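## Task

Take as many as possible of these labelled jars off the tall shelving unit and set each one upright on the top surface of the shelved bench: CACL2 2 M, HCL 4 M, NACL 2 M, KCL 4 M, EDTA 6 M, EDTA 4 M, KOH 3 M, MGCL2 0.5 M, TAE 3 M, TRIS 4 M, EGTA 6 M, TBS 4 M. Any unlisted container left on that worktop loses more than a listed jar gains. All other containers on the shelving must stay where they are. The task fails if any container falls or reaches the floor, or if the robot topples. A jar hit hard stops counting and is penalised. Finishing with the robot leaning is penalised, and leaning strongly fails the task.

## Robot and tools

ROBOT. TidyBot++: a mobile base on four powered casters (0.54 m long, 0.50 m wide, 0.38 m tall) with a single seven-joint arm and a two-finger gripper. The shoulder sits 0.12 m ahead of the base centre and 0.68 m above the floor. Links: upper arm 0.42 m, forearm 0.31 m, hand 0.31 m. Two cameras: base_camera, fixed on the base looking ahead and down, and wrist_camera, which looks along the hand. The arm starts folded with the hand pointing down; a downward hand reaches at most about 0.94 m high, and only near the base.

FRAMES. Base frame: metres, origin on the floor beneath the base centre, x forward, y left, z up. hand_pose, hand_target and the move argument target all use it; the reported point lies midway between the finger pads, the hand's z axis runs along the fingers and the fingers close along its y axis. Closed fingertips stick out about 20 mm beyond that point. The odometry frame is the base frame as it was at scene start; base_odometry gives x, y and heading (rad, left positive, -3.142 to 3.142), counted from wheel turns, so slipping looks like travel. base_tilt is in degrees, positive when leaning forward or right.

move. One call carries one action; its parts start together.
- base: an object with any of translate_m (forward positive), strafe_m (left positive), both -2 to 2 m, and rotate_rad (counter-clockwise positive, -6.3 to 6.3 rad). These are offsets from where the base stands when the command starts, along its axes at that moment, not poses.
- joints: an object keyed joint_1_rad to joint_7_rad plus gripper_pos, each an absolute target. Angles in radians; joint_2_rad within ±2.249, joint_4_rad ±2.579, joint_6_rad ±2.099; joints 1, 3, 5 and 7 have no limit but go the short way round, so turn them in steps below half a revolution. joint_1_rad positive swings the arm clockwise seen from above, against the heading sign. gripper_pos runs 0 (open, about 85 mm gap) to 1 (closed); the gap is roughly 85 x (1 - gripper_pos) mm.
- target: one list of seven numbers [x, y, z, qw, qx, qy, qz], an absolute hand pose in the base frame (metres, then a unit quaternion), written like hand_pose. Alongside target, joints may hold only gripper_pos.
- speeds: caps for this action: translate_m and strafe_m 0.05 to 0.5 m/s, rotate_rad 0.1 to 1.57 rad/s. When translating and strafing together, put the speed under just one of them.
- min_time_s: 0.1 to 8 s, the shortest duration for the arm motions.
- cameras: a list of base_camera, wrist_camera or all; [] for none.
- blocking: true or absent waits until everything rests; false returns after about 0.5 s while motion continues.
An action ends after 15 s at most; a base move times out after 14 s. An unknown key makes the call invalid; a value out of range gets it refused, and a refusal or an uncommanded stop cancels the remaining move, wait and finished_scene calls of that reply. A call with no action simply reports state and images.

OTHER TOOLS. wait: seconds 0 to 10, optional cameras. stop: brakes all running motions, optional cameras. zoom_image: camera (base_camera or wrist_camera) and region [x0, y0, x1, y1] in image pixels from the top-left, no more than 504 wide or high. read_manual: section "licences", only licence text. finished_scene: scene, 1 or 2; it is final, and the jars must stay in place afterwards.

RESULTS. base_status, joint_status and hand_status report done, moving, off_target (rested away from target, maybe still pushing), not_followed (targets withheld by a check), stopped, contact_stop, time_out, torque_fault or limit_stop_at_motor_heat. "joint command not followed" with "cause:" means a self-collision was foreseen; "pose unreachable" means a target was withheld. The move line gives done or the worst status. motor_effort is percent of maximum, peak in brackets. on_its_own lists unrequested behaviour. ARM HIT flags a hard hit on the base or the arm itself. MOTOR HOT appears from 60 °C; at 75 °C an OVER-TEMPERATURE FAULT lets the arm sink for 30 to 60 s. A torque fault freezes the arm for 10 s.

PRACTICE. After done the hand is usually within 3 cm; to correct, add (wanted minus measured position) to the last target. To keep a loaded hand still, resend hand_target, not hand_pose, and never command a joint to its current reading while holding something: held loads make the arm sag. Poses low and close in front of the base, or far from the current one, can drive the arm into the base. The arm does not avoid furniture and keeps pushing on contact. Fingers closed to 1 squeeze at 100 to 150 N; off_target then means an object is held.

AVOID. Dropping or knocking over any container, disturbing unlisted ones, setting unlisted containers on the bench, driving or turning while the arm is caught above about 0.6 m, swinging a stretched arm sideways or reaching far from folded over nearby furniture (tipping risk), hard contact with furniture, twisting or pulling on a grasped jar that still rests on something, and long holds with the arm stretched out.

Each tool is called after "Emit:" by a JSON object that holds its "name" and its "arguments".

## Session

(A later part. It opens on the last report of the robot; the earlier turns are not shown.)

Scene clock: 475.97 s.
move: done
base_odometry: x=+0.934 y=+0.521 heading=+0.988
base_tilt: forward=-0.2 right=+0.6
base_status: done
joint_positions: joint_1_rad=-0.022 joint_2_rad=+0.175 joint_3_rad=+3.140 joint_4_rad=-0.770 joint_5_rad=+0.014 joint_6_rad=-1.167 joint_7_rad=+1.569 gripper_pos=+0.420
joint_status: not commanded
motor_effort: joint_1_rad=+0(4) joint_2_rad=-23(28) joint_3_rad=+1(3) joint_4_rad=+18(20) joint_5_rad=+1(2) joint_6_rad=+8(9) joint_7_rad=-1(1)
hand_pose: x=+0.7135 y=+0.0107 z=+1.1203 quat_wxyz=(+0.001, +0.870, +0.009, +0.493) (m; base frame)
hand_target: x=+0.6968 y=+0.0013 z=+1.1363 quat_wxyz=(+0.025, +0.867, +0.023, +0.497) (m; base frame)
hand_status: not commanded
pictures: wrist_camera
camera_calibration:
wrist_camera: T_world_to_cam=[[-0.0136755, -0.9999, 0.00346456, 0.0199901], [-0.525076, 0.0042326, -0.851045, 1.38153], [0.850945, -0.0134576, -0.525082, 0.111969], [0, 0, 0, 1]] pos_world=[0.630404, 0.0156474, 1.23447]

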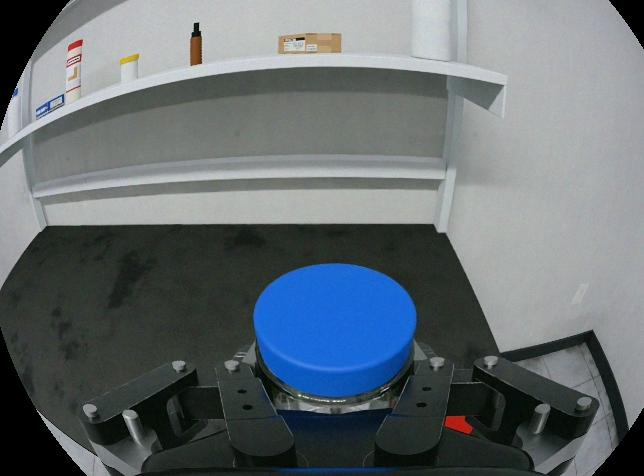

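Emit:
{"name": "move", "arguments": {"base": {"translate_m": 0.274}, "speeds": {"translate_m": 0.2}, "joints": {"joint_2_rad": -0.36, "joint_4_rad": -2.13, "joint_6_rad": -0.245}, "min_time_s": 3, "cameras": ["wrist_camera"]}}

Scene clock: 483.17 s.
move: done
base_odometry: x=+1.085 y=+0.750 heading=+0.987
base_tilt: forward=-0.2 right=+0.7
base_status: done
joint_positions: joint_1_rad=-0.022 joint_2_rad=-0.327 joint_3_rad=+3.140 joint_4_rad=-2.117 joint_5_rad=+0.014 joint_6_rad=-0.303 joint_7_rad=+1.569 gripper_pos=+0.420
joint_status: all done
motor_effort: joint_1_rad=+1(1) joint_2_rad=-9(25) joint_3_rad=+1(2) joint_4_rad=+21(23) joint_5_rad=-1(2) joint_6_rad=+9(10) joint_7_rad=-1(1)
hand_pose: x=+0.5602 y=+0.0102 z=+0.8567 quat_wxyz=(-0.001, +0.866, +0.014, +0.501) (m; base frame)
hand_target: x=+0.5600 y=+0.0071 z=+0.8797 quat_wxyz=(+0.020, +0.845, +0.039, +0.534) (m; base frame)
hand_status: not commanded
pictures: wrist_camera
camera_calibration:
wrist_camera: T_world_to_cam=[[-0.00208059, -0.99998, 0.00589003, 0.00964295], [-0.509354, -0.00400897, -0.860548, 1.07609], [0.860555, -0.00479056, -0.509336, 0.0850798], [0, 0, 0, 1]] pos_world=[0.474913, 0.0143643, 0.9693]

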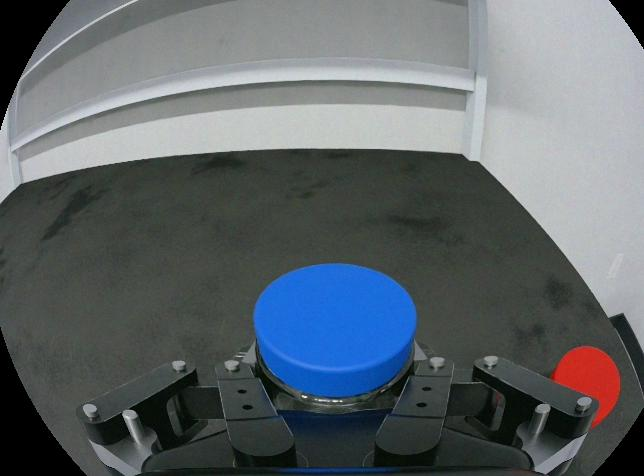

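Emit:
{"name": "move", "arguments": {"joints": {"joint_2_rad": -0.335, "joint_4_rad": -2.195, "joint_6_rad": -0.155}, "min_time_s": 1.5}}

Emit:
{"name": "move", "arguments": {"joints": {"joint_2_rad": -0.32, "joint_4_rad": -2.22, "joint_6_rad": -0.14}, "min_time_s": 1.2}}

Emit:
{"name": "move", "arguments": {"joints": {"joint_2_rad": -0.305, "joint_4_rad": -2.235, "joint_6_rad": -0.14}, "min_time_s": 1.2, "cameras": ["wrist_camera"]}}

Scene clock: 496.57 s.
move: done
base_odometry: x=+1.085 y=+0.750 heading=+0.987
base_tilt: forward=-0.2 right=+0.6
base_status: not commanded
joint_positions: joint_1_rad=-0.022 joint_2_rad=-0.327 joint_3_rad=+3.140 joint_4_rad=-2.181 joint_5_rad=+0.014 joint_6_rad=-0.213 joint_7_rad=+1.569 gripper_pos=+0.420
joint_status: all done
motor_effort: joint_1_rad=+1(1) joint_2_rad=-9(10) joint_3_rad=+1(2) joint_4_rad=+21(22) joint_5_rad=+0(2) joint_6_rad=+9(10) joint_7_rad=-1(1)
hand_pose: x=+0.5593 y=+0.0105 z=+0.8446 quat_wxyz=(-0.001, +0.859, +0.015, +0.512) (m; base frame)
hand_target: x=+0.5630 y=+0.0083 z=+0.8558 quat_wxyz=(+0.018, +0.845, +0.040, +0.534) (m; base frame)
hand_status: not commanded
pictures: none

Scene clock: 498.07 s.
move: done
base_odometry: x=+1.085 y=+0.750 heading=+0.987
base_tilt: forward=-0.2 right=+0.6
base_status: not commanded
joint_positions: joint_1_rad=-0.022 joint_2_rad=-0.327 joint_3_rad=+3.140 joint_4_rad=-2.205 joint_5_rad=+0.014 joint_6_rad=-0.198 joint_7_rad=+1.569 gripper_pos=+0.420
joint_status: all done
motor_effort: joint_1_rad=+0(1) joint_2_rad=-9(10) joint_3_rad=+1(2) joint_4_rad=+21(21) joint_5_rad=-1(1) joint_6_rad=+9(10) joint_7_rad=-1(1)
hand_pose: x=+0.5558 y=+0.0105 z=+0.8347 quat_wxyz=(-0.001, +0.861, +0.015, +0.508) (m; base frame)
hand_target: x=+0.5617 y=+0.0085 z=+0.8388 quat_wxyz=(+0.018, +0.851, +0.041, +0.523) (m; base frame)
hand_status: not commanded
pictures: none

Scene clock: 499.53 s.
move: done
base_odometry: x=+1.085 y=+0.750 heading=+0.987
base_tilt: forward=-0.2 right=+0.6
base_status: not commanded
joint_positions: joint_1_rad=-0.022 joint_2_rad=-0.324 joint_3_rad=+3.140 joint_4_rad=-2.213 joint_5_rad=+0.014 joint_6_rad=-0.190 joint_7_rad=+1.569 gripper_pos=+0.420
joint_status: all done
motor_effort: joint_1_rad=+0(1) joint_2_rad=-8(10) joint_3_rad=+1(2) joint_4_rad=+19(21) joint_5_rad=+0(1) joint_6_rad=+8(10) joint_7_rad=-1(1)
hand_pose: x=+0.5554 y=+0.0105 z=+0.8305 quat_wxyz=(-0.001, +0.862, +0.015, +0.506) (m; base frame)
hand_target: x=+0.5602 y=+0.0084 z=+0.8236 quat_wxyz=(+0.017, +0.859, +0.041, +0.510) (m; base frame)
hand_status: not commanded
pictures: wrist_camera
camera_calibration:
wrist_camera: T_world_to_cam=[[-0.000573793, -0.999986, 0.00521436, 0.00982766], [-0.497936, -0.00423625, -0.867204, 1.05022], [0.867214, -0.00309401, -0.497926, 0.0627213], [0, 0, 0, 1]] pos_world=[0.468555, 0.0144706, 0.941935]

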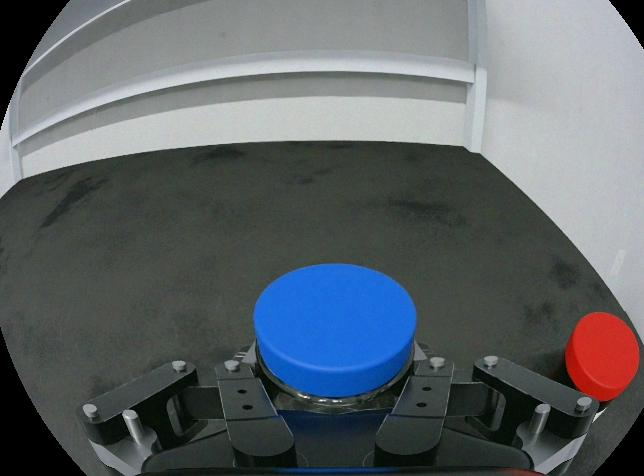

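Emit:
{"name": "move", "arguments": {"joints": {"joint_2_rad": -0.295, "joint_4_rad": -2.25, "joint_6_rad": -0.13}, "min_time_s": 1.2}}

Emit:
{"name": "move", "arguments": {"joints": {"gripper_pos": 0.38}, "cameras": ["wrist_camera"]}}

Scene clock: 504.03 s.
move: done
base_odometry: x=+1.085 y=+0.750 heading=+0.987
base_tilt: forward=-0.2 right=+0.7
base_status: not commanded
joint_positions: joint_1_rad=-0.022 joint_2_rad=-0.322 joint_3_rad=+3.140 joint_4_rad=-2.221 joint_5_rad=+0.014 joint_6_rad=-0.172 joint_7_rad=+1.569 gripper_pos=+0.420
joint_status: all done
motor_effort: joint_1_rad=+0(1) joint_2_rad=-6(8) joint_3_rad=+1(2) joint_4_rad=+18(20) joint_5_rad=+0(1) joint_6_rad=+7(9) joint_7_rad=-1(1)
hand_pose: x=+0.5566 y=+0.0106 z=+0.8302 quat_wxyz=(-0.001, +0.860, +0.015, +0.510) (m; base frame)
hand_target: x=+0.5591 y=+0.0085 z=+0.8135 quat_wxyz=(+0.017, +0.863, +0.041, +0.504) (m; base frame)
hand_status: not commanded
pictures: none

Scene clock: 504.83 s.
move: done
base_odometry: x=+1.085 y=+0.750 heading=+0.987
base_tilt: forward=-0.2 right=+0.7
base_status: not commanded
joint_positions: joint_1_rad=-0.022 joint_2_rad=-0.313 joint_3_rad=+3.140 joint_4_rad=-2.228 joint_5_rad=+0.014 joint_6_rad=-0.172 joint_7_rad=+1.570 gripper_pos=+0.380
joint_status: all done
motor_effort: joint_1_rad=+1(1) joint_2_rad=-8(8) joint_3_rad=+1(2) joint_4_rad=+18(19) joint_5_rad=+0(1) joint_6_rad=+7(8) joint_7_rad=-1(1)
hand_pose: x=+0.5562 y=+0.0106 z=+0.8225 quat_wxyz=(-0.001, +0.864, +0.015, +0.503) (m; base frame)
hand_target: x=+0.5591 y=+0.0085 z=+0.8135 quat_wxyz=(+0.017, +0.863, +0.041, +0.504) (m; base frame)
hand_status: not commanded
pictures: wrist_camera
camera_calibration:
wrist_camera: T_world_to_cam=[[-0.000264699, -0.999986, 0.00529522, 0.00974671], [-0.503978, -0.00444017, -0.863705, 1.0442], [0.863716, -0.0028973, -0.50397, 0.0648688], [0, 0, 0, 1]] pos_world=[0.470227, 0.0145709, 0.934518]

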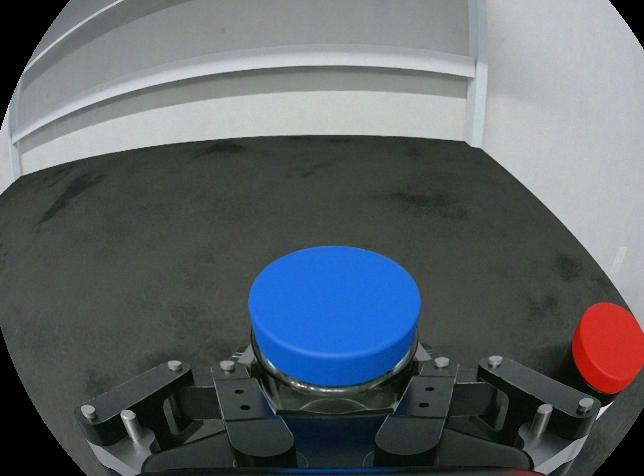

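Emit:
{"name": "move", "arguments": {"joints": {"gripper_pos": 0.0}}}

Emit:
{"name": "move", "arguments": {"base": {"translate_m": -0.15}, "speeds": {"translate_m": 0.2}}}

Emit:
{"name": "move", "arguments": {"base": {"translate_m": -0.25}, "joints": {"joint_2_rad": 0.24, "joint_4_rad": -0.895, "joint_6_rad": -0.95}, "min_time_s": 2, "cameras": ["wrist_camera"]}}

Emit:
{"name": "move", "arguments": {"base": {"translate_m": -1.75, "strafe_m": -0.199, "rotate_rad": 2.88}, "speeds": {"rotate_rad": 1.2}, "cameras": ["wrist_camera"]}}

Scene clock: 529.93 s.
move: done
base_odometry: x=+1.085 y=+0.750 heading=+0.987
base_tilt: forward=-0.2 right=+0.6
base_status: not commanded
joint_positions: joint_1_rad=-0.022 joint_2_rad=-0.313 joint_3_rad=+3.140 joint_4_rad=-2.228 joint_5_rad=+0.014 joint_6_rad=-0.172 joint_7_rad=+1.570 gripper_pos=+0.000
joint_status: all done
motor_effort: joint_1_rad=+0(1) joint_2_rad=-8(8) joint_3_rad=+2(2) joint_4_rad=+19(19) joint_5_rad=-1(1) joint_6_rad=+7(8) joint_7_rad=-1(1)
hand_pose: x=+0.5562 y=+0.0106 z=+0.8225 quat_wxyz=(-0.001, +0.864, +0.015, +0.503) (m; base frame)
hand_target: x=+0.5591 y=+0.0085 z=+0.8135 quat_wxyz=(+0.017, +0.863, +0.041, +0.504) (m; base frame)
hand_status: not commanded
pictures: none

Scene clock: 531.43 s.
move: done
base_odometry: x=+1.002 y=+0.625 heading=+0.987
base_tilt: forward=-0.1 right=+0.7
base_status: done
joint_positions: joint_1_rad=-0.022 joint_2_rad=-0.302 joint_3_rad=+3.140 joint_4_rad=-2.230 joint_5_rad=+0.014 joint_6_rad=-0.171 joint_7_rad=+1.570 gripper_pos=+0.000
joint_status: not commanded
motor_effort: joint_1_rad=+1(1) joint_2_rad=-8(11) joint_3_rad=+1(2) joint_4_rad=+18(20) joint_5_rad=+0(1) joint_6_rad=+8(8) joint_7_rad=-1(1)
hand_pose: x=+0.5572 y=+0.0106 z=+0.8168 quat_wxyz=(-0.001, +0.867, +0.015, +0.498) (m; base frame)
hand_target: x=+0.5591 y=+0.0085 z=+0.8135 quat_wxyz=(+0.017, +0.863, +0.041, +0.504) (m; base frame)
hand_status: not commanded
pictures: none

Scene clock: 534.07 s.
move: done
base_odometry: x=+0.864 y=+0.416 heading=+0.986
base_tilt: forward=-0.2 right=+0.6
base_status: done
joint_positions: joint_1_rad=-0.022 joint_2_rad=+0.214 joint_3_rad=+3.140 joint_4_rad=-0.910 joint_5_rad=+0.014 joint_6_rad=-0.901 joint_7_rad=+1.570 gripper_pos=+0.000
joint_status: all done
motor_effort: joint_1_rad=+0(1) joint_2_rad=-24(25) joint_3_rad=+0(2) joint_4_rad=+18(21) joint_5_rad=+0(1) joint_6_rad=+8(9) joint_7_rad=+0(1)
hand_pose: x=+0.7715 y=+0.0127 z=+1.0920 quat_wxyz=(+0.001, +0.848, +0.010, +0.529) (m; base frame)
hand_target: x=+0.7750 y=+0.0043 z=+1.0703 quat_wxyz=(+0.025, +0.863, +0.027, +0.504) (m; base frame)
hand_status: not commanded
pictures: wrist_camera
camera_calibration:
wrist_camera: T_world_to_cam=[[-0.0106582, -0.99994, 0.00236805, 0.0216513], [-0.450357, 0.00268585, -0.892844, 1.37581], [0.892785, -0.0105826, -0.450359, -0.0660597], [0, 0, 0, 1]] pos_world=[0.678814, 0.0172557, 1.19858]

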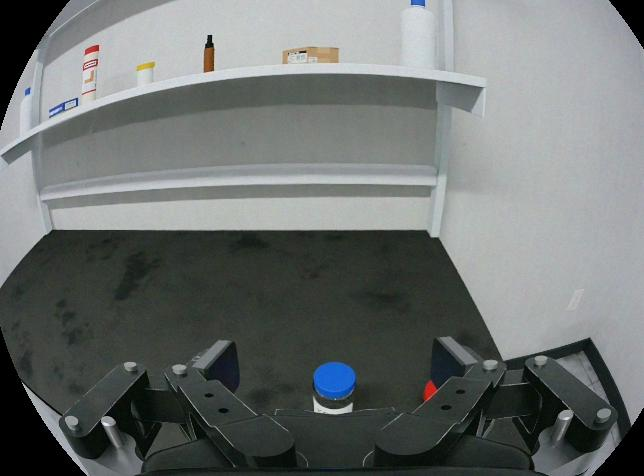

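Scene clock: 539.37 s.
move: done
base_odometry: x=+0.064 y=-1.153 heading=-2.417
base_tilt: forward=-0.2 right=+0.6
base_status: done
joint_positions: joint_1_rad=-0.021 joint_2_rad=+0.245 joint_3_rad=+3.141 joint_4_rad=-0.907 joint_5_rad=+0.014 joint_6_rad=-0.906 joint_7_rad=+1.570 gripper_pos=+0.000
joint_status: not commanded
motor_effort: joint_1_rad=+0(4) joint_2_rad=-25(29) joint_3_rad=+0(3) joint_4_rad=+18(20) joint_5_rad=-1(2) joint_6_rad=+7(8) joint_7_rad=-1(1)
hand_pose: x=+0.7831 y=+0.0119 z=+1.0719 quat_wxyz=(+0.001, +0.857, +0.009, +0.515) (m; base frame)
hand_target: x=+0.7750 y=+0.0043 z=+1.0703 quat_wxyz=(+0.025, +0.863, +0.027, +0.504) (m; base frame)
hand_status: not commanded
pictures: wrist_camera
camera_calibration:
wrist_camera: T_world_to_cam=[[-0.0122562, -0.999918, 0.00360098, 0.020998], [-0.479416, 0.0027159, -0.877584, 1.36953], [0.877502, -0.0124822, -0.47941, -0.0423574], [0, 0, 0, 1]] pos_world=[0.694, 0.0167481, 1.18149]

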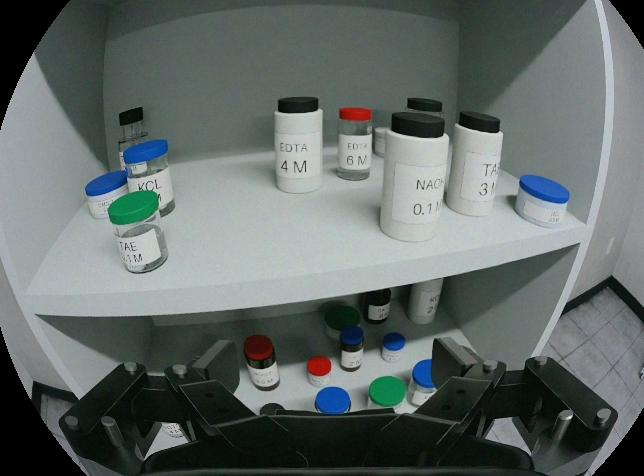

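Emit:
{"name": "move", "arguments": {"base": {"translate_m": 0.03, "strafe_m": 0.318, "rotate_rad": -0.22}, "cameras": ["wrist_camera"]}}

Scene clock: 554.37 s.
move: done
base_odometry: x=+0.253 y=-1.411 heading=-2.637
base_tilt: forward=-0.2 right=+0.7
base_status: done
joint_positions: joint_1_rad=-0.024 joint_2_rad=+0.245 joint_3_rad=+3.141 joint_4_rad=-0.907 joint_5_rad=+0.014 joint_6_rad=-0.906 joint_7_rad=+1.570 gripper_pos=+0.000
joint_status: not commanded
motor_effort: joint_1_rad=+1(5) joint_2_rad=-25(26) joint_3_rad=+1(3) joint_4_rad=+19(19) joint_5_rad=-1(3) joint_6_rad=+8(8) joint_7_rad=+0(1)
hand_pose: x=+0.7830 y=+0.0141 z=+1.0719 quat_wxyz=(+0.000, +0.857, +0.011, +0.515) (m; base frame)
hand_target: x=+0.7750 y=+0.0043 z=+1.0703 quat_wxyz=(+0.025, +0.863, +0.027, +0.504) (m; base frame)
hand_status: not commanded
pictures: wrist_camera
camera_calibration:
wrist_camera: T_world_to_cam=[[-0.00899168, -0.999953, 0.00357986, 0.020565], [-0.479433, 0.00116935, -0.877578, 1.3695], [0.877533, -0.0096072, -0.479421, -0.0422932], [0, 0, 0, 1]] pos_world=[0.693882, 0.0185563, 1.18149]

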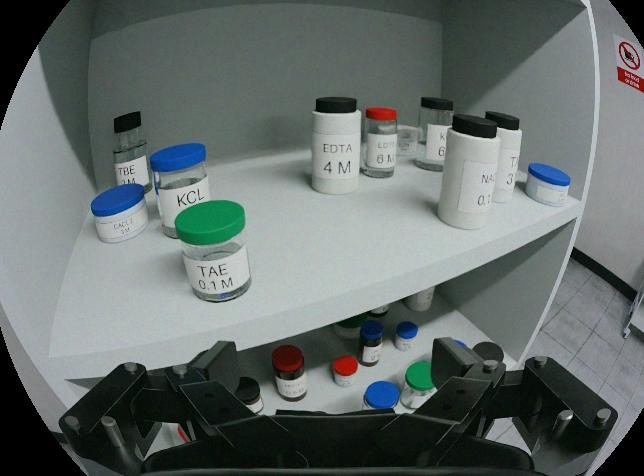

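Emit:
{"name": "move", "arguments": {"base": {"translate_m": 0.30}, "speeds": {"translate_m": 0.25}, "cameras": ["wrist_camera"]}}

Scene clock: 562.67 s.
move: done
base_odometry: x=-0.010 y=-1.556 heading=-2.637
base_tilt: forward=-0.2 right=+0.7
base_status: done
joint_positions: joint_1_rad=-0.024 joint_2_rad=+0.246 joint_3_rad=+3.141 joint_4_rad=-0.906 joint_5_rad=+0.014 joint_6_rad=-0.908 joint_7_rad=+1.570 gripper_pos=+0.000
joint_status: not commanded
motor_effort: joint_1_rad=+1(1) joint_2_rad=-25(29) joint_3_rad=+1(2) joint_4_rad=+18(20) joint_5_rad=+0(1) joint_6_rad=+7(8) joint_7_rad=-1(1)
hand_pose: x=+0.7832 y=+0.0141 z=+1.0715 quat_wxyz=(+0.000, +0.857, +0.011, +0.515) (m; base frame)
hand_target: x=+0.7750 y=+0.0043 z=+1.0703 quat_wxyz=(+0.025, +0.863, +0.027, +0.504) (m; base frame)
hand_status: not commanded
pictures: wrist_camera
camera_calibration:
wrist_camera: T_world_to_cam=[[-0.00898725, -0.999953, 0.00358993, 0.0206547], [-0.480491, 0.00116998, -0.876999, 1.36948], [0.876954, -0.00960674, -0.480479, -0.0411325], [0, 0, 0, 1]] pos_world=[0.694277, 0.0186563, 1.18119]

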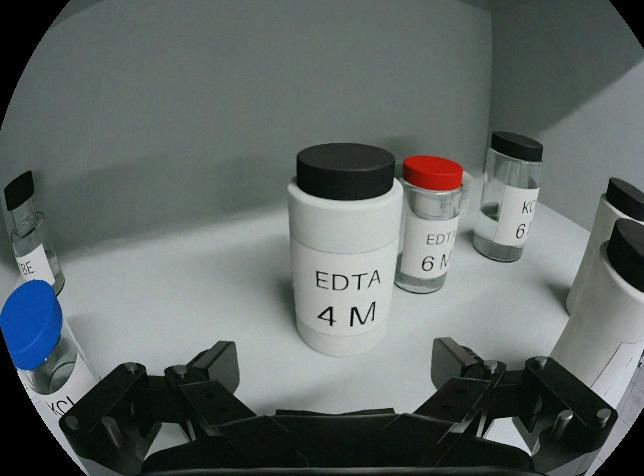

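Emit:
{"name": "move", "arguments": {"base": {"translate_m": 0.075, "strafe_m": -0.005}, "speeds": {"translate_m": 0.15}, "cameras": ["wrist_camera"]}}

Scene clock: 571.27 s.
move: done
base_odometry: x=-0.078 y=-1.588 heading=-2.636
base_tilt: forward=-0.2 right=+0.7
base_status: done
joint_positions: joint_1_rad=-0.024 joint_2_rad=+0.245 joint_3_rad=+3.141 joint_4_rad=-0.906 joint_5_rad=+0.014 joint_6_rad=-0.908 joint_7_rad=+1.570 gripper_pos=+0.000
joint_status: not commanded
motor_effort: joint_1_rad=+1(2) joint_2_rad=-25(29) joint_3_rad=+1(1) joint_4_rad=+18(19) joint_5_rad=+0(1) joint_6_rad=+8(8) joint_7_rad=-1(1)
hand_pose: x=+0.7829 y=+0.0140 z=+1.0718 quat_wxyz=(+0.000, +0.857, +0.011, +0.515) (m; base frame)
hand_target: x=+0.7750 y=+0.0043 z=+1.0703 quat_wxyz=(+0.025, +0.863, +0.027, +0.504) (m; base frame)
hand_status: not commanded
pictures: wrist_camera
camera_calibration:
wrist_camera: T_world_to_cam=[[-0.00898778, -0.999953, 0.00358939, 0.0205519], [-0.480413, 0.00116986, -0.877041, 1.36959], [0.876996, -0.00960704, -0.480401, -0.0408476], [0, 0, 0, 1]] pos_world=[0.693978, 0.0185563, 1.18149]

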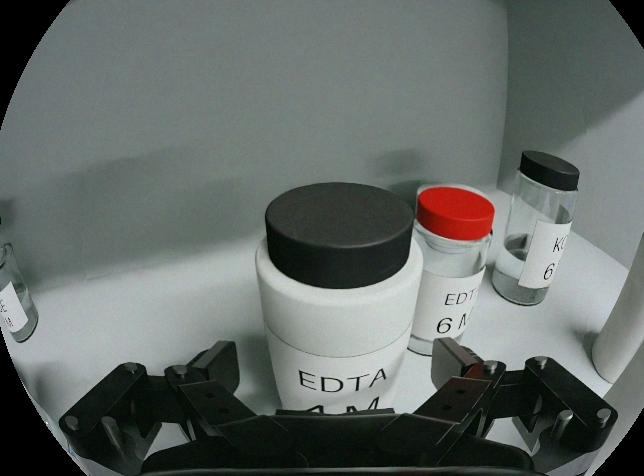

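Emit:
{"name": "move", "arguments": {"base": {"translate_m": 0.040, "strafe_m": -0.002}, "speeds": {"translate_m": 0.1}, "cameras": ["wrist_camera"]}}

Scene clock: 577.17 s.
move: done
base_odometry: x=-0.114 y=-1.606 heading=-2.636
base_tilt: forward=-0.2 right=+0.6
base_status: done
joint_positions: joint_1_rad=-0.024 joint_2_rad=+0.245 joint_3_rad=+3.141 joint_4_rad=-0.906 joint_5_rad=+0.014 joint_6_rad=-0.909 joint_7_rad=+1.570 gripper_pos=+0.000
joint_status: not commanded
motor_effort: joint_1_rad=+1(2) joint_2_rad=-25(30) joint_3_rad=+1(2) joint_4_rad=+18(19) joint_5_rad=-1(1) joint_6_rad=+8(8) joint_7_rad=+0(1)
hand_pose: x=+0.7827 y=+0.0140 z=+1.0722 quat_wxyz=(+0.000, +0.857, +0.011, +0.515) (m; base frame)
hand_target: x=+0.7750 y=+0.0043 z=+1.0703 quat_wxyz=(+0.025, +0.863, +0.027, +0.504) (m; base frame)
hand_status: not commanded
pictures: wrist_camera
camera_calibration:
wrist_camera: T_world_to_cam=[[-0.00898869, -0.999953, 0.00358636, 0.0205524], [-0.480099, 0.00116951, -0.877214, 1.3697], [0.877168, -0.00960681, -0.480087, -0.0409324], [0, 0, 0, 1]] pos_world=[0.693679, 0.0185563, 1.18179]

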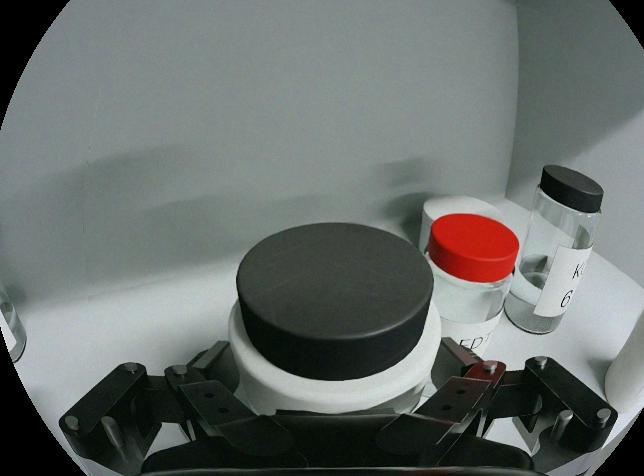

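Emit:
{"name": "move", "arguments": {"base": {"translate_m": 0.014}, "speeds": {"translate_m": 0.1}}}

Emit:
{"name": "move", "arguments": {"joints": {"gripper_pos": 0.2}}}

Emit:
{"name": "move", "arguments": {"joints": {"gripper_pos": 0.3}, "cameras": ["wrist_camera"]}}

Scene clock: 582.77 s.
move: done
base_odometry: x=-0.126 y=-1.613 heading=-2.636
base_tilt: forward=-0.2 right=+0.6
base_status: done
joint_positions: joint_1_rad=-0.024 joint_2_rad=+0.248 joint_3_rad=+3.141 joint_4_rad=-0.905 joint_5_rad=+0.014 joint_6_rad=-0.910 joint_7_rad=+1.570 gripper_pos=+0.000
joint_status: not commanded
motor_effort: joint_1_rad=+1(1) joint_2_rad=-26(29) joint_3_rad=+1(1) joint_4_rad=+18(19) joint_5_rad=+0(1) joint_6_rad=+8(8) joint_7_rad=+0(1)
hand_pose: x=+0.7837 y=+0.0141 z=+1.0703 quat_wxyz=(+0.000, +0.858, +0.011, +0.514) (m; base frame)
hand_target: x=+0.7750 y=+0.0043 z=+1.0703 quat_wxyz=(+0.025, +0.863, +0.027, +0.504) (m; base frame)
hand_status: not commanded
pictures: none

Scene clock: 583.40 s.
move: done
base_odometry: x=-0.126 y=-1.613 heading=-2.636
base_tilt: forward=-0.2 right=+0.7
base_status: not commanded
joint_positions: joint_1_rad=-0.024 joint_2_rad=+0.248 joint_3_rad=+3.141 joint_4_rad=-0.905 joint_5_rad=+0.014 joint_6_rad=-0.910 joint_7_rad=+1.570 gripper_pos=+0.200
joint_status: all done
motor_effort: joint_1_rad=+1(1) joint_2_rad=-25(26) joint_3_rad=+1(1) joint_4_rad=+18(19) joint_5_rad=+0(1) joint_6_rad=+8(8) joint_7_rad=-1(1)
hand_pose: x=+0.7837 y=+0.0141 z=+1.0703 quat_wxyz=(+0.000, +0.858, +0.011, +0.514) (m; base frame)
hand_target: x=+0.7750 y=+0.0043 z=+1.0703 quat_wxyz=(+0.025, +0.863, +0.027, +0.504) (m; base frame)
hand_status: not commanded
pictures: none

Scene clock: 583.93 s.
move: off_target
base_odometry: x=-0.126 y=-1.613 heading=-2.636
base_tilt: forward=-0.1 right=+0.6
base_status: not commanded
joint_positions: joint_1_rad=-0.024 joint_2_rad=+0.248 joint_3_rad=+3.141 joint_4_rad=-0.904 joint_5_rad=+0.014 joint_6_rad=-0.910 joint_7_rad=+1.570 gripper_pos=+0.242
joint_status: gripper_pos off_target (ended at +0.242, target +0.300)
motor_effort: joint_1_rad=+1(1) joint_2_rad=-25(26) joint_3_rad=+1(1) joint_4_rad=+18(19) joint_5_rad=-1(1) joint_6_rad=+7(8) joint_7_rad=+0(1)
hand_pose: x=+0.7837 y=+0.0141 z=+1.0709 quat_wxyz=(+0.000, +0.858, +0.011, +0.514) (m; base frame)
hand_target: x=+0.7750 y=+0.0043 z=+1.0703 quat_wxyz=(+0.025, +0.863, +0.027, +0.504) (m; base frame)
hand_status: not commanded
pictures: wrist_camera
camera_calibration:
wrist_camera: T_world_to_cam=[[-0.00898165, -0.999953, 0.00360566, 0.0206399], [-0.482022, 0.00117028, -0.876158, 1.36953], [0.876113, -0.00960736, -0.48201, -0.0395427], [0, 0, 0, 1]] pos_world=[0.694971, 0.0186563, 1.18079]

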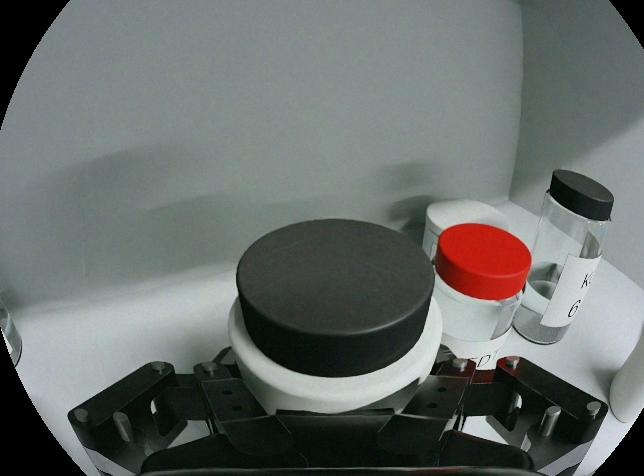

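Emit:
{"name": "move", "arguments": {"joints": {"gripper_pos": 0.12}, "cameras": ["wrist_camera"]}}

Emit:
{"name": "move", "arguments": {"base": {"translate_m": 0.01}, "speeds": {"translate_m": 0.05}, "cameras": ["wrist_camera"]}}

Scene clock: 594.13 s.
move: done
base_odometry: x=-0.126 y=-1.613 heading=-2.636
base_tilt: forward=-0.1 right=+0.6
base_status: not commanded
joint_positions: joint_1_rad=-0.024 joint_2_rad=+0.248 joint_3_rad=+3.141 joint_4_rad=-0.904 joint_5_rad=+0.014 joint_6_rad=-0.911 joint_7_rad=+1.570 gripper_pos=+0.120
joint_status: all done
motor_effort: joint_1_rad=+1(1) joint_2_rad=-26(28) joint_3_rad=+1(1) joint_4_rad=+18(20) joint_5_rad=+0(1) joint_6_rad=+7(9) joint_7_rad=-1(1)
hand_pose: x=+0.7835 y=+0.0141 z=+1.0706 quat_wxyz=(+0.001, +0.858, +0.011, +0.514) (m; base frame)
hand_target: x=+0.7750 y=+0.0043 z=+1.0703 quat_wxyz=(+0.025, +0.863, +0.027, +0.504) (m; base frame)
hand_status: not commanded
pictures: wrist_camera
camera_calibration:
wrist_camera: T_world_to_cam=[[-0.00887716, -0.999953, 0.00401821, 0.0200797], [-0.483199, 0.000771492, -0.87551, 1.3694], [0.875465, -0.00971364, -0.483183, -0.0377997], [0, 0, 0, 1]] pos_world=[0.694965, 0.018655, 1.18058]

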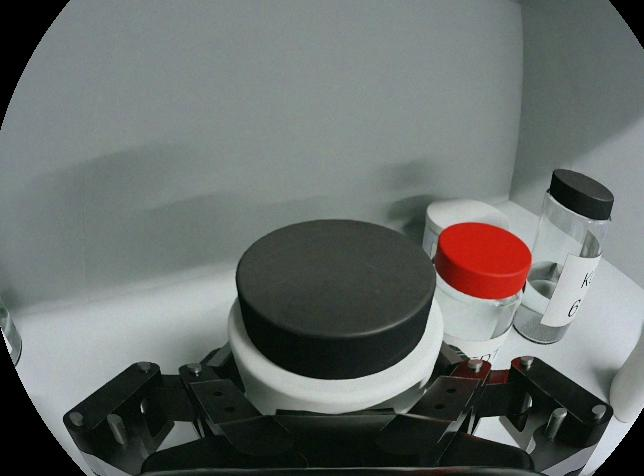

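Scene clock: 594.83 s.
move: done
base_odometry: x=-0.135 y=-1.617 heading=-2.637
base_tilt: forward=-0.2 right=+0.7
base_status: done
joint_positions: joint_1_rad=-0.024 joint_2_rad=+0.248 joint_3_rad=+3.141 joint_4_rad=-0.904 joint_5_rad=+0.014 joint_6_rad=-0.911 joint_7_rad=+1.570 gripper_pos=+0.120
joint_status: not commanded
motor_effort: joint_1_rad=+1(1) joint_2_rad=-25(28) joint_3_rad=+0(2) joint_4_rad=+19(20) joint_5_rad=+0(1) joint_6_rad=+7(8) joint_7_rad=-1(1)
hand_pose: x=+0.7837 y=+0.0141 z=+1.0703 quat_wxyz=(+0.001, +0.858, +0.011, +0.513) (m; base frame)
hand_target: x=+0.7750 y=+0.0043 z=+1.0703 quat_wxyz=(+0.025, +0.863, +0.027, +0.504) (m; base frame)
hand_status: not commanded
pictures: wrist_camera
camera_calibration:
wrist_camera: T_world_to_cam=[[-0.00887531, -0.999953, 0.00402211, 0.0200767], [-0.483591, 0.000771526, -0.875294, 1.36925], [0.875249, -0.00971356, -0.483574, -0.0375067], [0, 0, 0, 1]] pos_world=[0.695163, 0.018655, 1.18028]

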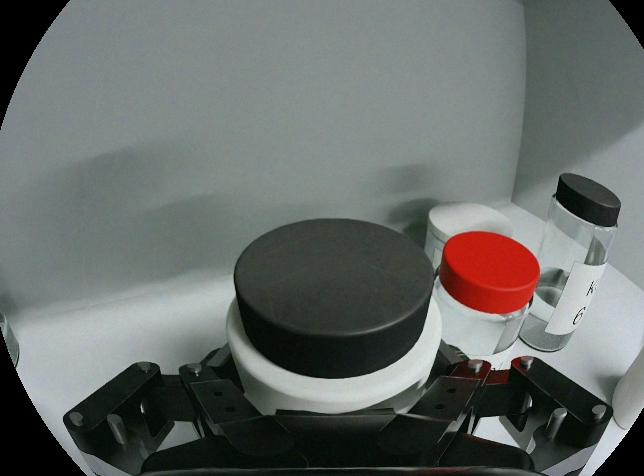

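Emit:
{"name": "move", "arguments": {"base": {"translate_m": -0.004}, "speeds": {"translate_m": 0.05}, "joints": {"gripper_pos": 0.3}}}

Emit:
{"name": "move", "arguments": {"joints": {"gripper_pos": 0.4}, "cameras": ["wrist_camera"]}}

Scene clock: 600.93 s.
move: off_target
base_odometry: x=-0.132 y=-1.615 heading=-2.637
base_tilt: forward=-0.2 right=+0.6
base_status: done
joint_positions: joint_1_rad=-0.024 joint_2_rad=+0.247 joint_3_rad=+3.141 joint_4_rad=-0.903 joint_5_rad=+0.014 joint_6_rad=-0.912 joint_7_rad=+1.570 gripper_pos=+0.246
joint_status: gripper_pos off_target (ended at +0.246, target +0.300)
motor_effort: joint_1_rad=+0(1) joint_2_rad=-26(30) joint_3_rad=+1(2) joint_4_rad=+19(19) joint_5_rad=-1(1) joint_6_rad=+8(9) joint_7_rad=-1(1)
hand_pose: x=+0.7832 y=+0.0140 z=+1.0712 quat_wxyz=(+0.001, +0.858, +0.011, +0.514) (m; base frame)
hand_target: x=+0.7750 y=+0.0043 z=+1.0703 quat_wxyz=(+0.025, +0.863, +0.027, +0.504) (m; base frame)
hand_status: not commanded
pictures: none

Scene clock: 601.47 s.
move: off_target
base_odometry: x=-0.132 y=-1.615 heading=-2.637
base_tilt: forward=-0.2 right=+0.6
base_status: not commanded
joint_positions: joint_1_rad=-0.024 joint_2_rad=+0.247 joint_3_rad=+3.141 joint_4_rad=-0.903 joint_5_rad=+0.014 joint_6_rad=-0.912 joint_7_rad=+1.570 gripper_pos=+0.246
joint_status: gripper_pos off_target (ended at +0.246, target +0.400)
motor_effort: joint_1_rad=+0(1) joint_2_rad=-26(26) joint_3_rad=+1(1) joint_4_rad=+18(19) joint_5_rad=+0(1) joint_6_rad=+8(8) joint_7_rad=-1(1)
hand_pose: x=+0.7832 y=+0.0140 z=+1.0712 quat_wxyz=(+0.001, +0.858, +0.011, +0.514) (m; base frame)
hand_target: x=+0.7750 y=+0.0043 z=+1.0703 quat_wxyz=(+0.025, +0.863, +0.027, +0.504) (m; base frame)
hand_status: not commanded
pictures: wrist_camera
camera_calibration:
wrist_camera: T_world_to_cam=[[-0.00887936, -0.999953, 0.00401285, 0.020082], [-0.482689, 0.000771587, -0.875791, 1.36963], [0.875747, -0.00971343, -0.482673, -0.0380067], [0, 0, 0, 1]] pos_world=[0.694567, 0.018655, 1.18108]

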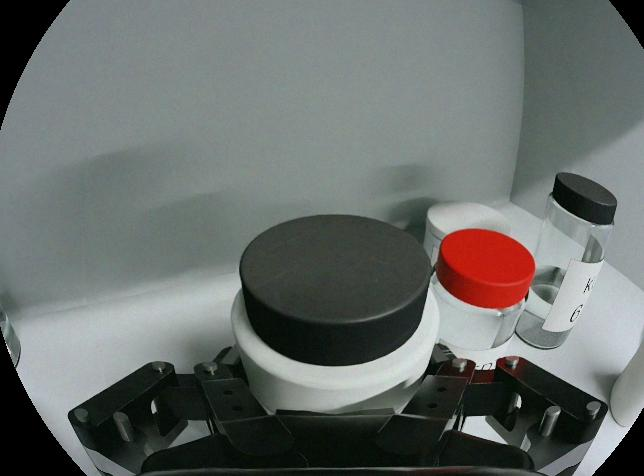

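Emit:
{"name": "move", "arguments": {"joints": {"gripper_pos": 0.45, "joint_2_rad": 0.14, "joint_4_rad": -0.74, "joint_6_rad": -1.21}, "min_time_s": 2, "cameras": ["wrist_camera"]}}

Scene clock: 606.60 s.
move: off_target
base_odometry: x=-0.132 y=-1.615 heading=-2.637
base_tilt: forward=-0.2 right=+0.6
base_status: not commanded
joint_positions: joint_1_rad=-0.024 joint_2_rad=+0.187 joint_3_rad=+3.141 joint_4_rad=-0.767 joint_5_rad=+0.014 joint_6_rad=-1.176 joint_7_rad=+1.570 gripper_pos=+0.246
joint_status: gripper_pos off_target (ended at +0.246, target +0.450); the others done
motor_effort: joint_1_rad=+0(1) joint_2_rad=-24(28) joint_3_rad=+1(1) joint_4_rad=+19(21) joint_5_rad=+0(1) joint_6_rad=+10(10) joint_7_rad=-1(1)
hand_pose: x=+0.7172 y=+0.0118 z=+1.1121 quat_wxyz=(+0.001, +0.875, +0.010, +0.485) (m; base frame)
hand_target: x=+0.6902 y=+0.0011 z=+1.1445 quat_wxyz=(+0.025, +0.864, +0.022, +0.502) (m; base frame)
hand_status: not commanded
pictures: wrist_camera
camera_calibration:
wrist_camera: T_world_to_cam=[[-0.0118316, -0.99992, 0.00449511, 0.0186557], [-0.540624, 0.0026151, -0.84126, 1.37675], [0.841181, -0.0123836, -0.540612, 0.128751], [0, 0, 0, 1]] pos_world=[0.636222, 0.0166483, 1.22773]

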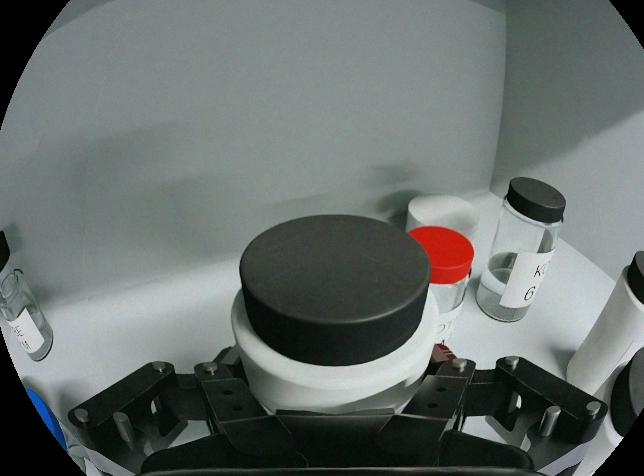

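Emit:
{"name": "move", "arguments": {"joints": {"joint_2_rad": 0.11}}}

Emit:
{"name": "move", "arguments": {"base": {"translate_m": -0.5}, "speeds": {"translate_m": 0.3}, "cameras": ["wrist_camera"]}}

Emit:
{"name": "move", "arguments": {"base": {"translate_m": -1.406, "strafe_m": -1.467, "rotate_rad": -2.659}, "speeds": {"rotate_rad": 1.0}, "cameras": ["wrist_camera"]}}

Scene clock: 616.80 s.
move: done
base_odometry: x=-0.132 y=-1.615 heading=-2.637
base_tilt: forward=-0.2 right=+0.7
base_status: not commanded
joint_positions: joint_1_rad=-0.024 joint_2_rad=+0.155 joint_3_rad=+3.141 joint_4_rad=-0.764 joint_5_rad=+0.014 joint_6_rad=-1.177 joint_7_rad=+1.570 gripper_pos=+0.246
joint_status: all done
motor_effort: joint_1_rad=+0(1) joint_2_rad=-23(27) joint_3_rad=+1(1) joint_4_rad=+17(20) joint_5_rad=+0(1) joint_6_rad=+9(10) joint_7_rad=-1(1)
hand_pose: x=+0.7033 y=+0.0115 z=+1.1318 quat_wxyz=(+0.001, +0.867, +0.009, +0.499) (m; base frame)
hand_target: x=+0.6761 y=+0.0008 z=+1.1614 quat_wxyz=(+0.025, +0.857, +0.022, +0.515) (m; base frame)
hand_status: not commanded
pictures: none

Scene clock: 619.47 s.
move: done
base_odometry: x=+0.306 y=-1.373 heading=-2.637
base_tilt: forward=-0.2 right=+0.6
base_status: done
joint_positions: joint_1_rad=-0.024 joint_2_rad=+0.138 joint_3_rad=+3.141 joint_4_rad=-0.763 joint_5_rad=+0.014 joint_6_rad=-1.181 joint_7_rad=+1.570 gripper_pos=+0.246
joint_status: not commanded
motor_effort: joint_1_rad=+1(4) joint_2_rad=-23(28) joint_3_rad=+1(3) joint_4_rad=+19(20) joint_5_rad=+0(2) joint_6_rad=+10(11) joint_7_rad=-1(1)
hand_pose: x=+0.6947 y=+0.0113 z=+1.1414 quat_wxyz=(+0.001, +0.863, +0.009, +0.505) (m; base frame)
hand_target: x=+0.6761 y=+0.0008 z=+1.1614 quat_wxyz=(+0.025, +0.857, +0.022, +0.515) (m; base frame)
hand_status: not commanded
pictures: wrist_camera
camera_calibration:
wrist_camera: T_world_to_cam=[[-0.0120812, -0.999923, 0.00281176, 0.0198759], [-0.500048, 0.00360648, -0.86599, 1.3892], [0.865913, -0.0118682, -0.500053, 0.100122], [0, 0, 0, 1]] pos_world=[0.608209, 0.0160525, 1.25304]

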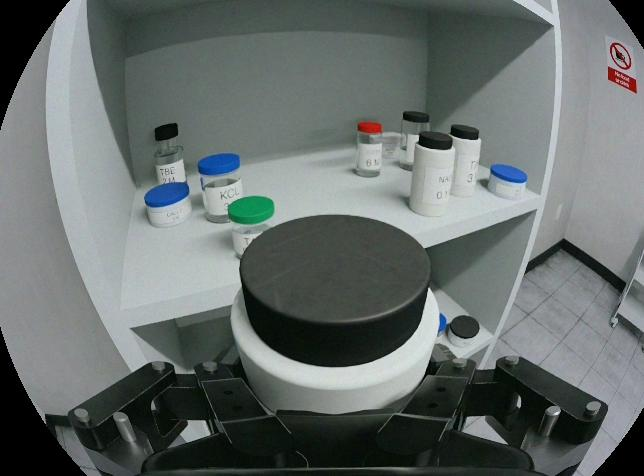

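Scene clock: 625.23 s.
move: done
base_odometry: x=+0.827 y=+0.591 heading=+0.987
base_tilt: forward=-0.2 right=+0.7
base_status: done
joint_positions: joint_1_rad=-0.022 joint_2_rad=+0.136 joint_3_rad=+3.140 joint_4_rad=-0.763 joint_5_rad=+0.014 joint_6_rad=-1.182 joint_7_rad=+1.570 gripper_pos=+0.246
joint_status: not commanded
motor_effort: joint_1_rad=+0(5) joint_2_rad=-22(26) joint_3_rad=+1(5) joint_4_rad=+18(20) joint_5_rad=+0(3) joint_6_rad=+10(10) joint_7_rad=-1(1)
hand_pose: x=+0.6937 y=+0.0110 z=+1.1425 quat_wxyz=(+0.001, +0.862, +0.009, +0.506) (m; base frame)
hand_target: x=+0.6761 y=+0.0008 z=+1.1614 quat_wxyz=(+0.025, +0.857, +0.022, +0.515) (m; base frame)
hand_status: not commanded
pictures: wrist_camera
camera_calibration:
wrist_camera: T_world_to_cam=[[-0.0125424, -0.999918, 0.00258491, 0.0200227], [-0.498453, 0.00401123, -0.866908, 1.38965], [0.866826, -0.0121615, -0.498462, 0.0991062], [0, 0, 0, 1]] pos_world=[0.607018, 0.0156522, 1.25405]

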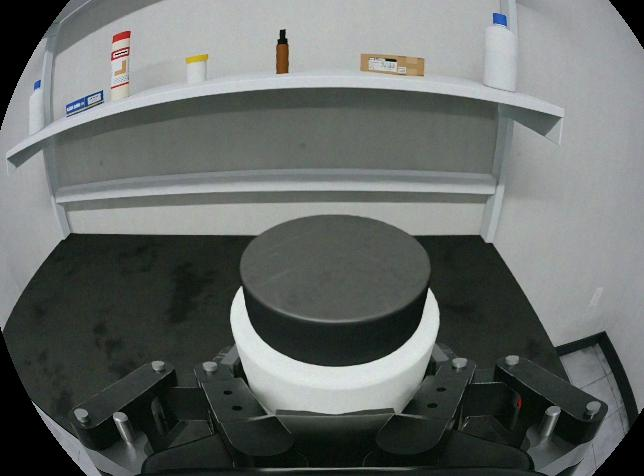

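Emit:
{"name": "move", "arguments": {"base": {"translate_m": 0.274}, "speeds": {"translate_m": 0.2}, "joints": {"joint_2_rad": -0.345, "joint_4_rad": -2.09, "joint_6_rad": -0.245}, "min_time_s": 3, "cameras": ["wrist_camera"]}}

Emit:
{"name": "move", "arguments": {"joints": {"joint_2_rad": -0.325, "joint_4_rad": -2.18, "joint_6_rad": -0.15}, "min_time_s": 2}}

Emit:
{"name": "move", "arguments": {"joints": {"joint_2_rad": -0.31, "joint_4_rad": -2.205, "joint_6_rad": -0.14}, "min_time_s": 1.2}}

Emit:
{"name": "move", "arguments": {"joints": {"joint_2_rad": -0.30, "joint_4_rad": -2.22, "joint_6_rad": -0.13}, "min_time_s": 1.2, "cameras": ["wrist_camera"]}}

Scene clock: 635.40 s.
move: done
base_odometry: x=+0.978 y=+0.819 heading=+0.987
base_tilt: forward=-0.2 right=+0.6
base_status: done
joint_positions: joint_1_rad=-0.022 joint_2_rad=-0.307 joint_3_rad=+3.140 joint_4_rad=-2.082 joint_5_rad=+0.014 joint_6_rad=-0.309 joint_7_rad=+1.570 gripper_pos=+0.246
joint_status: all done
motor_effort: joint_1_rad=+1(2) joint_2_rad=-10(23) joint_3_rad=+1(2) joint_4_rad=+22(24) joint_5_rad=-1(1) joint_6_rad=+9(11) joint_7_rad=-1(1)
hand_pose: x=+0.5708 y=+0.0109 z=+0.8664 quat_wxyz=(-0.001, +0.863, +0.015, +0.505) (m; base frame)
hand_target: x=+0.5706 y=+0.0074 z=+0.8966 quat_wxyz=(+0.020, +0.838, +0.038, +0.544) (m; base frame)
hand_status: not commanded
pictures: wrist_camera
camera_calibration:
wrist_camera: T_world_to_cam=[[-0.000774616, -0.99998, 0.00625692, 0.00932097], [-0.501311, -0.0050256, -0.865253, 1.08925], [0.865267, -0.0038069, -0.501297, 0.0712146], [0, 0, 0, 1]] pos_world=[0.484441, 0.015066, 0.97812]

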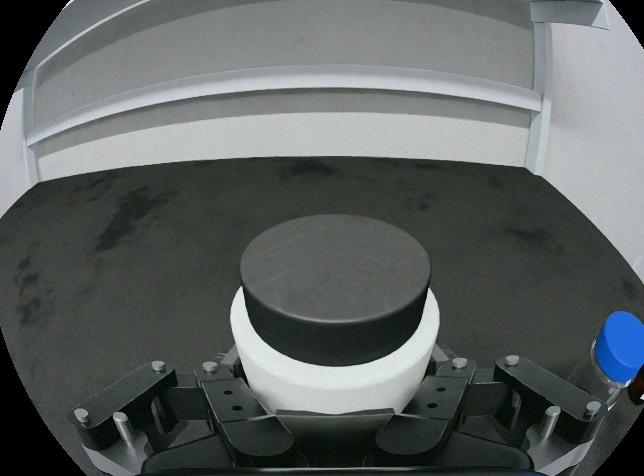

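Scene clock: 637.70 s.
move: done
base_odometry: x=+0.978 y=+0.819 heading=+0.987
base_tilt: forward=-0.2 right=+0.6
base_status: not commanded
joint_positions: joint_1_rad=-0.022 joint_2_rad=-0.307 joint_3_rad=+3.140 joint_4_rad=-2.170 joint_5_rad=+0.014 joint_6_rad=-0.213 joint_7_rad=+1.570 gripper_pos=+0.246
joint_status: all done
motor_effort: joint_1_rad=+0(1) joint_2_rad=-10(11) joint_3_rad=+1(2) joint_4_rad=+22(23) joint_5_rad=-1(1) joint_6_rad=+10(11) joint_7_rad=-1(1)
hand_pose: x=+0.5651 y=+0.0112 z=+0.8415 quat_wxyz=(-0.001, +0.861, +0.015, +0.508) (m; base frame)
hand_target: x=+0.5687 y=+0.0085 z=+0.8615 quat_wxyz=(+0.018, +0.842, +0.040, +0.538) (m; base frame)
hand_status: not commanded
pictures: none

Scene clock: 639.20 s.
move: done
base_odometry: x=+0.978 y=+0.819 heading=+0.987
base_tilt: forward=-0.1 right=+0.6
base_status: not commanded
joint_positions: joint_1_rad=-0.022 joint_2_rad=-0.307 joint_3_rad=+3.140 joint_4_rad=-2.184 joint_5_rad=+0.014 joint_6_rad=-0.191 joint_7_rad=+1.570 gripper_pos=+0.246
joint_status: all done
motor_effort: joint_1_rad=+0(1) joint_2_rad=-9(10) joint_3_rad=+1(2) joint_4_rad=+20(22) joint_5_rad=-1(1) joint_6_rad=+8(10) joint_7_rad=+0(1)
hand_pose: x=+0.5651 y=+0.0113 z=+0.8397 quat_wxyz=(-0.001, +0.859, +0.015, +0.511) (m; base frame)
hand_target: x=+0.5669 y=+0.0086 z=+0.8430 quat_wxyz=(+0.018, +0.850, +0.041, +0.525) (m; base frame)
hand_status: not commanded
pictures: none

Scene clock: 640.70 s.
move: done
base_odometry: x=+0.978 y=+0.819 heading=+0.987
base_tilt: forward=-0.1 right=+0.6
base_status: not commanded
joint_positions: joint_1_rad=-0.022 joint_2_rad=-0.307 joint_3_rad=+3.140 joint_4_rad=-2.192 joint_5_rad=+0.014 joint_6_rad=-0.174 joint_7_rad=+1.571 gripper_pos=+0.246
joint_status: all done
motor_effort: joint_1_rad=+1(1) joint_2_rad=-7(9) joint_3_rad=+1(2) joint_4_rad=+18(20) joint_5_rad=+0(2) joint_6_rad=+7(9) joint_7_rad=-1(1)
hand_pose: x=+0.5655 y=+0.0114 z=+0.8395 quat_wxyz=(-0.001, +0.857, +0.016, +0.515) (m; base frame)
hand_target: x=+0.5662 y=+0.0087 z=+0.8327 quat_wxyz=(+0.017, +0.854, +0.041, +0.519) (m; base frame)
hand_status: not commanded
pictures: wrist_camera
camera_calibration:
wrist_camera: T_world_to_cam=[[0.00125476, -0.999983, 0.00565299, 0.00930967], [-0.480405, -0.00556073, -0.877029, 1.06147], [0.877046, -0.00161526, -0.480404, 0.038083], [0, 0, 0, 1]] pos_world=[0.476522, 0.0152736, 0.94918]

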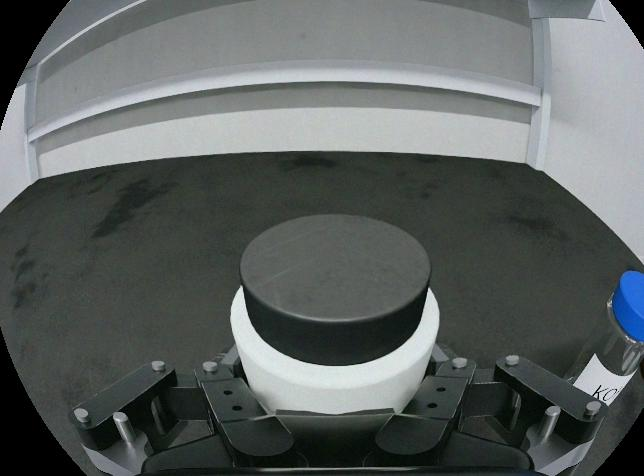

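Emit:
{"name": "move", "arguments": {"joints": {"gripper_pos": 0.18}, "cameras": ["wrist_camera"]}}

Scene clock: 666.17 s.
move: done
base_odometry: x=+0.978 y=+0.819 heading=+0.987
base_tilt: forward=-0.2 right=+0.7
base_status: not commanded
joint_positions: joint_1_rad=-0.022 joint_2_rad=-0.307 joint_3_rad=+3.140 joint_4_rad=-2.197 joint_5_rad=+0.014 joint_6_rad=-0.174 joint_7_rad=+1.571 gripper_pos=+0.180
joint_status: all done
motor_effort: joint_1_rad=+1(1) joint_2_rad=-8(9) joint_3_rad=+1(1) joint_4_rad=+19(20) joint_5_rad=+0(1) joint_6_rad=+8(8) joint_7_rad=-1(1)
hand_pose: x=+0.5643 y=+0.0113 z=+0.8366 quat_wxyz=(-0.001, +0.858, +0.016, +0.513) (m; base frame)
hand_target: x=+0.5662 y=+0.0087 z=+0.8327 quat_wxyz=(+0.017, +0.854, +0.041, +0.519) (m; base frame)
hand_status: not commanded
pictures: wrist_camera
camera_calibration:
wrist_camera: T_world_to_cam=[[0.00124233, -0.999983, 0.00578248, 0.00920736], [-0.484831, -0.00565971, -0.87459, 1.05876], [0.874607, -0.001717, -0.484829, 0.0427702], [0, 0, 0, 1]] pos_world=[0.475903, 0.0152729, 0.946667]

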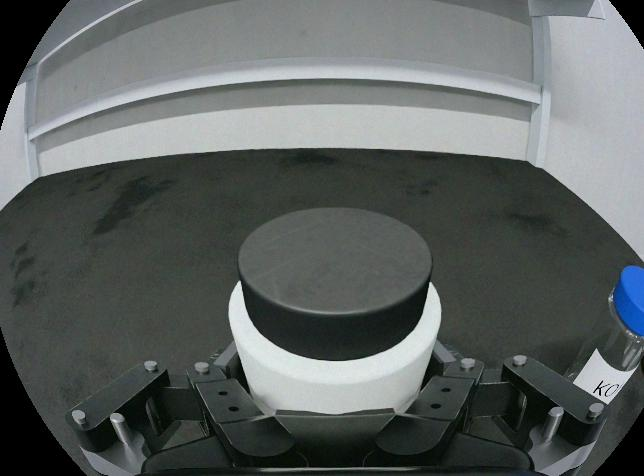

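Emit:
{"name": "move", "arguments": {"joints": {"gripper_pos": 0}}}

Emit:
{"name": "move", "arguments": {"base": {"translate_m": -0.15}, "speeds": {"translate_m": 0.2}, "cameras": ["wrist_camera"]}}

Emit:
{"name": "move", "arguments": {"base": {"translate_m": -0.25}, "joints": {"joint_2_rad": 0.24, "joint_4_rad": -0.895, "joint_6_rad": -0.95}}}

Scene clock: 673.97 s.
move: done
base_odometry: x=+0.978 y=+0.819 heading=+0.987
base_tilt: forward=-0.2 right=+0.6
base_status: not commanded
joint_positions: joint_1_rad=-0.022 joint_2_rad=-0.307 joint_3_rad=+3.140 joint_4_rad=-2.197 joint_5_rad=+0.014 joint_6_rad=-0.174 joint_7_rad=+1.571 gripper_pos=+0.000
joint_status: all done
motor_effort: joint_1_rad=+1(1) joint_2_rad=-8(8) joint_3_rad=+1(1) joint_4_rad=+19(19) joint_5_rad=-1(1) joint_6_rad=+8(8) joint_7_rad=-1(1)
hand_pose: x=+0.5643 y=+0.0113 z=+0.8366 quat_wxyz=(-0.001, +0.858, +0.016, +0.513) (m; base frame)
hand_target: x=+0.5662 y=+0.0087 z=+0.8327 quat_wxyz=(+0.017, +0.854, +0.041, +0.519) (m; base frame)
hand_status: not commanded
pictures: none

Scene clock: 675.47 s.
move: done
base_odometry: x=+0.895 y=+0.694 heading=+0.988
base_tilt: forward=-0.2 right=+0.6
base_status: done
joint_positions: joint_1_rad=-0.022 joint_2_rad=-0.303 joint_3_rad=+3.140 joint_4_rad=-2.200 joint_5_rad=+0.014 joint_6_rad=-0.173 joint_7_rad=+1.571 gripper_pos=+0.000
joint_status: not commanded
motor_effort: joint_1_rad=+1(1) joint_2_rad=-8(10) joint_3_rad=+1(2) joint_4_rad=+19(20) joint_5_rad=+0(1) joint_6_rad=+8(8) joint_7_rad=+0(1)
hand_pose: x=+0.5644 y=+0.0114 z=+0.8341 quat_wxyz=(-0.001, +0.859, +0.016, +0.511) (m; base frame)
hand_target: x=+0.5662 y=+0.0087 z=+0.8327 quat_wxyz=(+0.017, +0.854, +0.041, +0.519) (m; base frame)
hand_status: not commanded
pictures: wrist_camera
camera_calibration:
wrist_camera: T_world_to_cam=[[0.00131326, -0.999982, 0.00586464, 0.0091072], [-0.488427, -0.00575894, -0.872586, 1.05702], [0.872604, -0.00171851, -0.488426, 0.0455887], [0, 0, 0, 1]] pos_world=[0.476487, 0.0152727, 0.944557]

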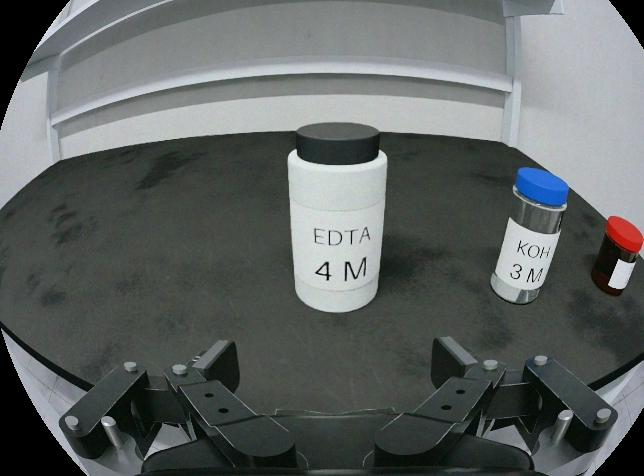

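Scene clock: 678.07 s.
move: done
base_odometry: x=+0.758 y=+0.485 heading=+0.988
base_tilt: forward=-0.2 right=+0.6
base_status: done
joint_positions: joint_1_rad=-0.022 joint_2_rad=+0.214 joint_3_rad=+3.140 joint_4_rad=-0.910 joint_5_rad=+0.014 joint_6_rad=-0.901 joint_7_rad=+1.571 gripper_pos=+0.000
joint_status: all done
motor_effort: joint_1_rad=+1(1) joint_2_rad=-24(25) joint_3_rad=+1(2) joint_4_rad=+18(21) joint_5_rad=-1(1) joint_6_rad=+8(9) joint_7_rad=-1(1)
hand_pose: x=+0.7716 y=+0.0134 z=+1.0919 quat_wxyz=(+0.001, +0.848, +0.011, +0.529) (m; base frame)
hand_target: x=+0.7750 y=+0.0043 z=+1.0703 quat_wxyz=(+0.025, +0.863, +0.027, +0.504) (m; base frame)
hand_status: not commanded
pictures: none

Emit:
{"name": "move", "arguments": {"base": {"translate_m": -1.57, "strafe_m": 0.145, "rotate_rad": 3.1416}, "speeds": {"rotate_rad": 1.2}, "cameras": ["wrist_camera"]}}

Scene clock: 684.90 s.
move: done
base_odometry: x=-0.227 y=-0.746 heading=-2.153
base_tilt: forward=-0.2 right=+0.7
base_status: done
joint_positions: joint_1_rad=-0.021 joint_2_rad=+0.243 joint_3_rad=+3.142 joint_4_rad=-0.908 joint_5_rad=+0.014 joint_6_rad=-0.906 joint_7_rad=+1.571 gripper_pos=+0.000
joint_status: not commanded
motor_effort: joint_1_rad=+1(4) joint_2_rad=-25(29) joint_3_rad=+1(3) joint_4_rad=+18(20) joint_5_rad=-1(2) joint_6_rad=+7(8) joint_7_rad=-1(1)
hand_pose: x=+0.7823 y=+0.0117 z=+1.0729 quat_wxyz=(+0.002, +0.856, +0.010, +0.516) (m; base frame)
hand_target: x=+0.7750 y=+0.0043 z=+1.0703 quat_wxyz=(+0.025, +0.863, +0.027, +0.504) (m; base frame)
hand_status: not commanded
pictures: wrist_camera
camera_calibration:
wrist_camera: T_world_to_cam=[[-0.0121104, -0.999916, 0.00451665, 0.0196969], [-0.478009, 0.00182182, -0.878353, 1.36984], [0.878272, -0.0127962, -0.477991, -0.0433483], [0, 0, 0, 1]] pos_world=[0.693105, 0.0166449, 1.18239]

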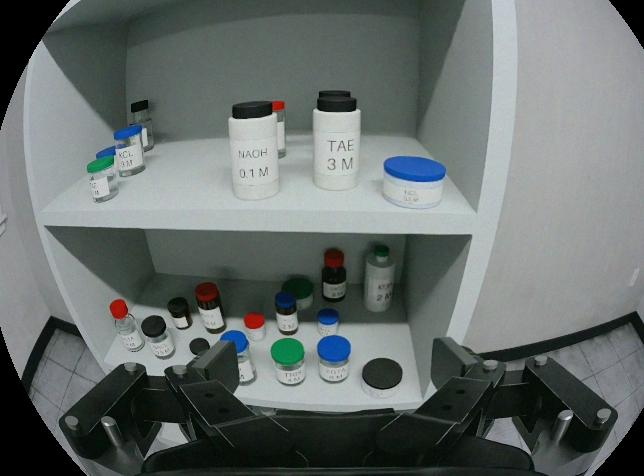

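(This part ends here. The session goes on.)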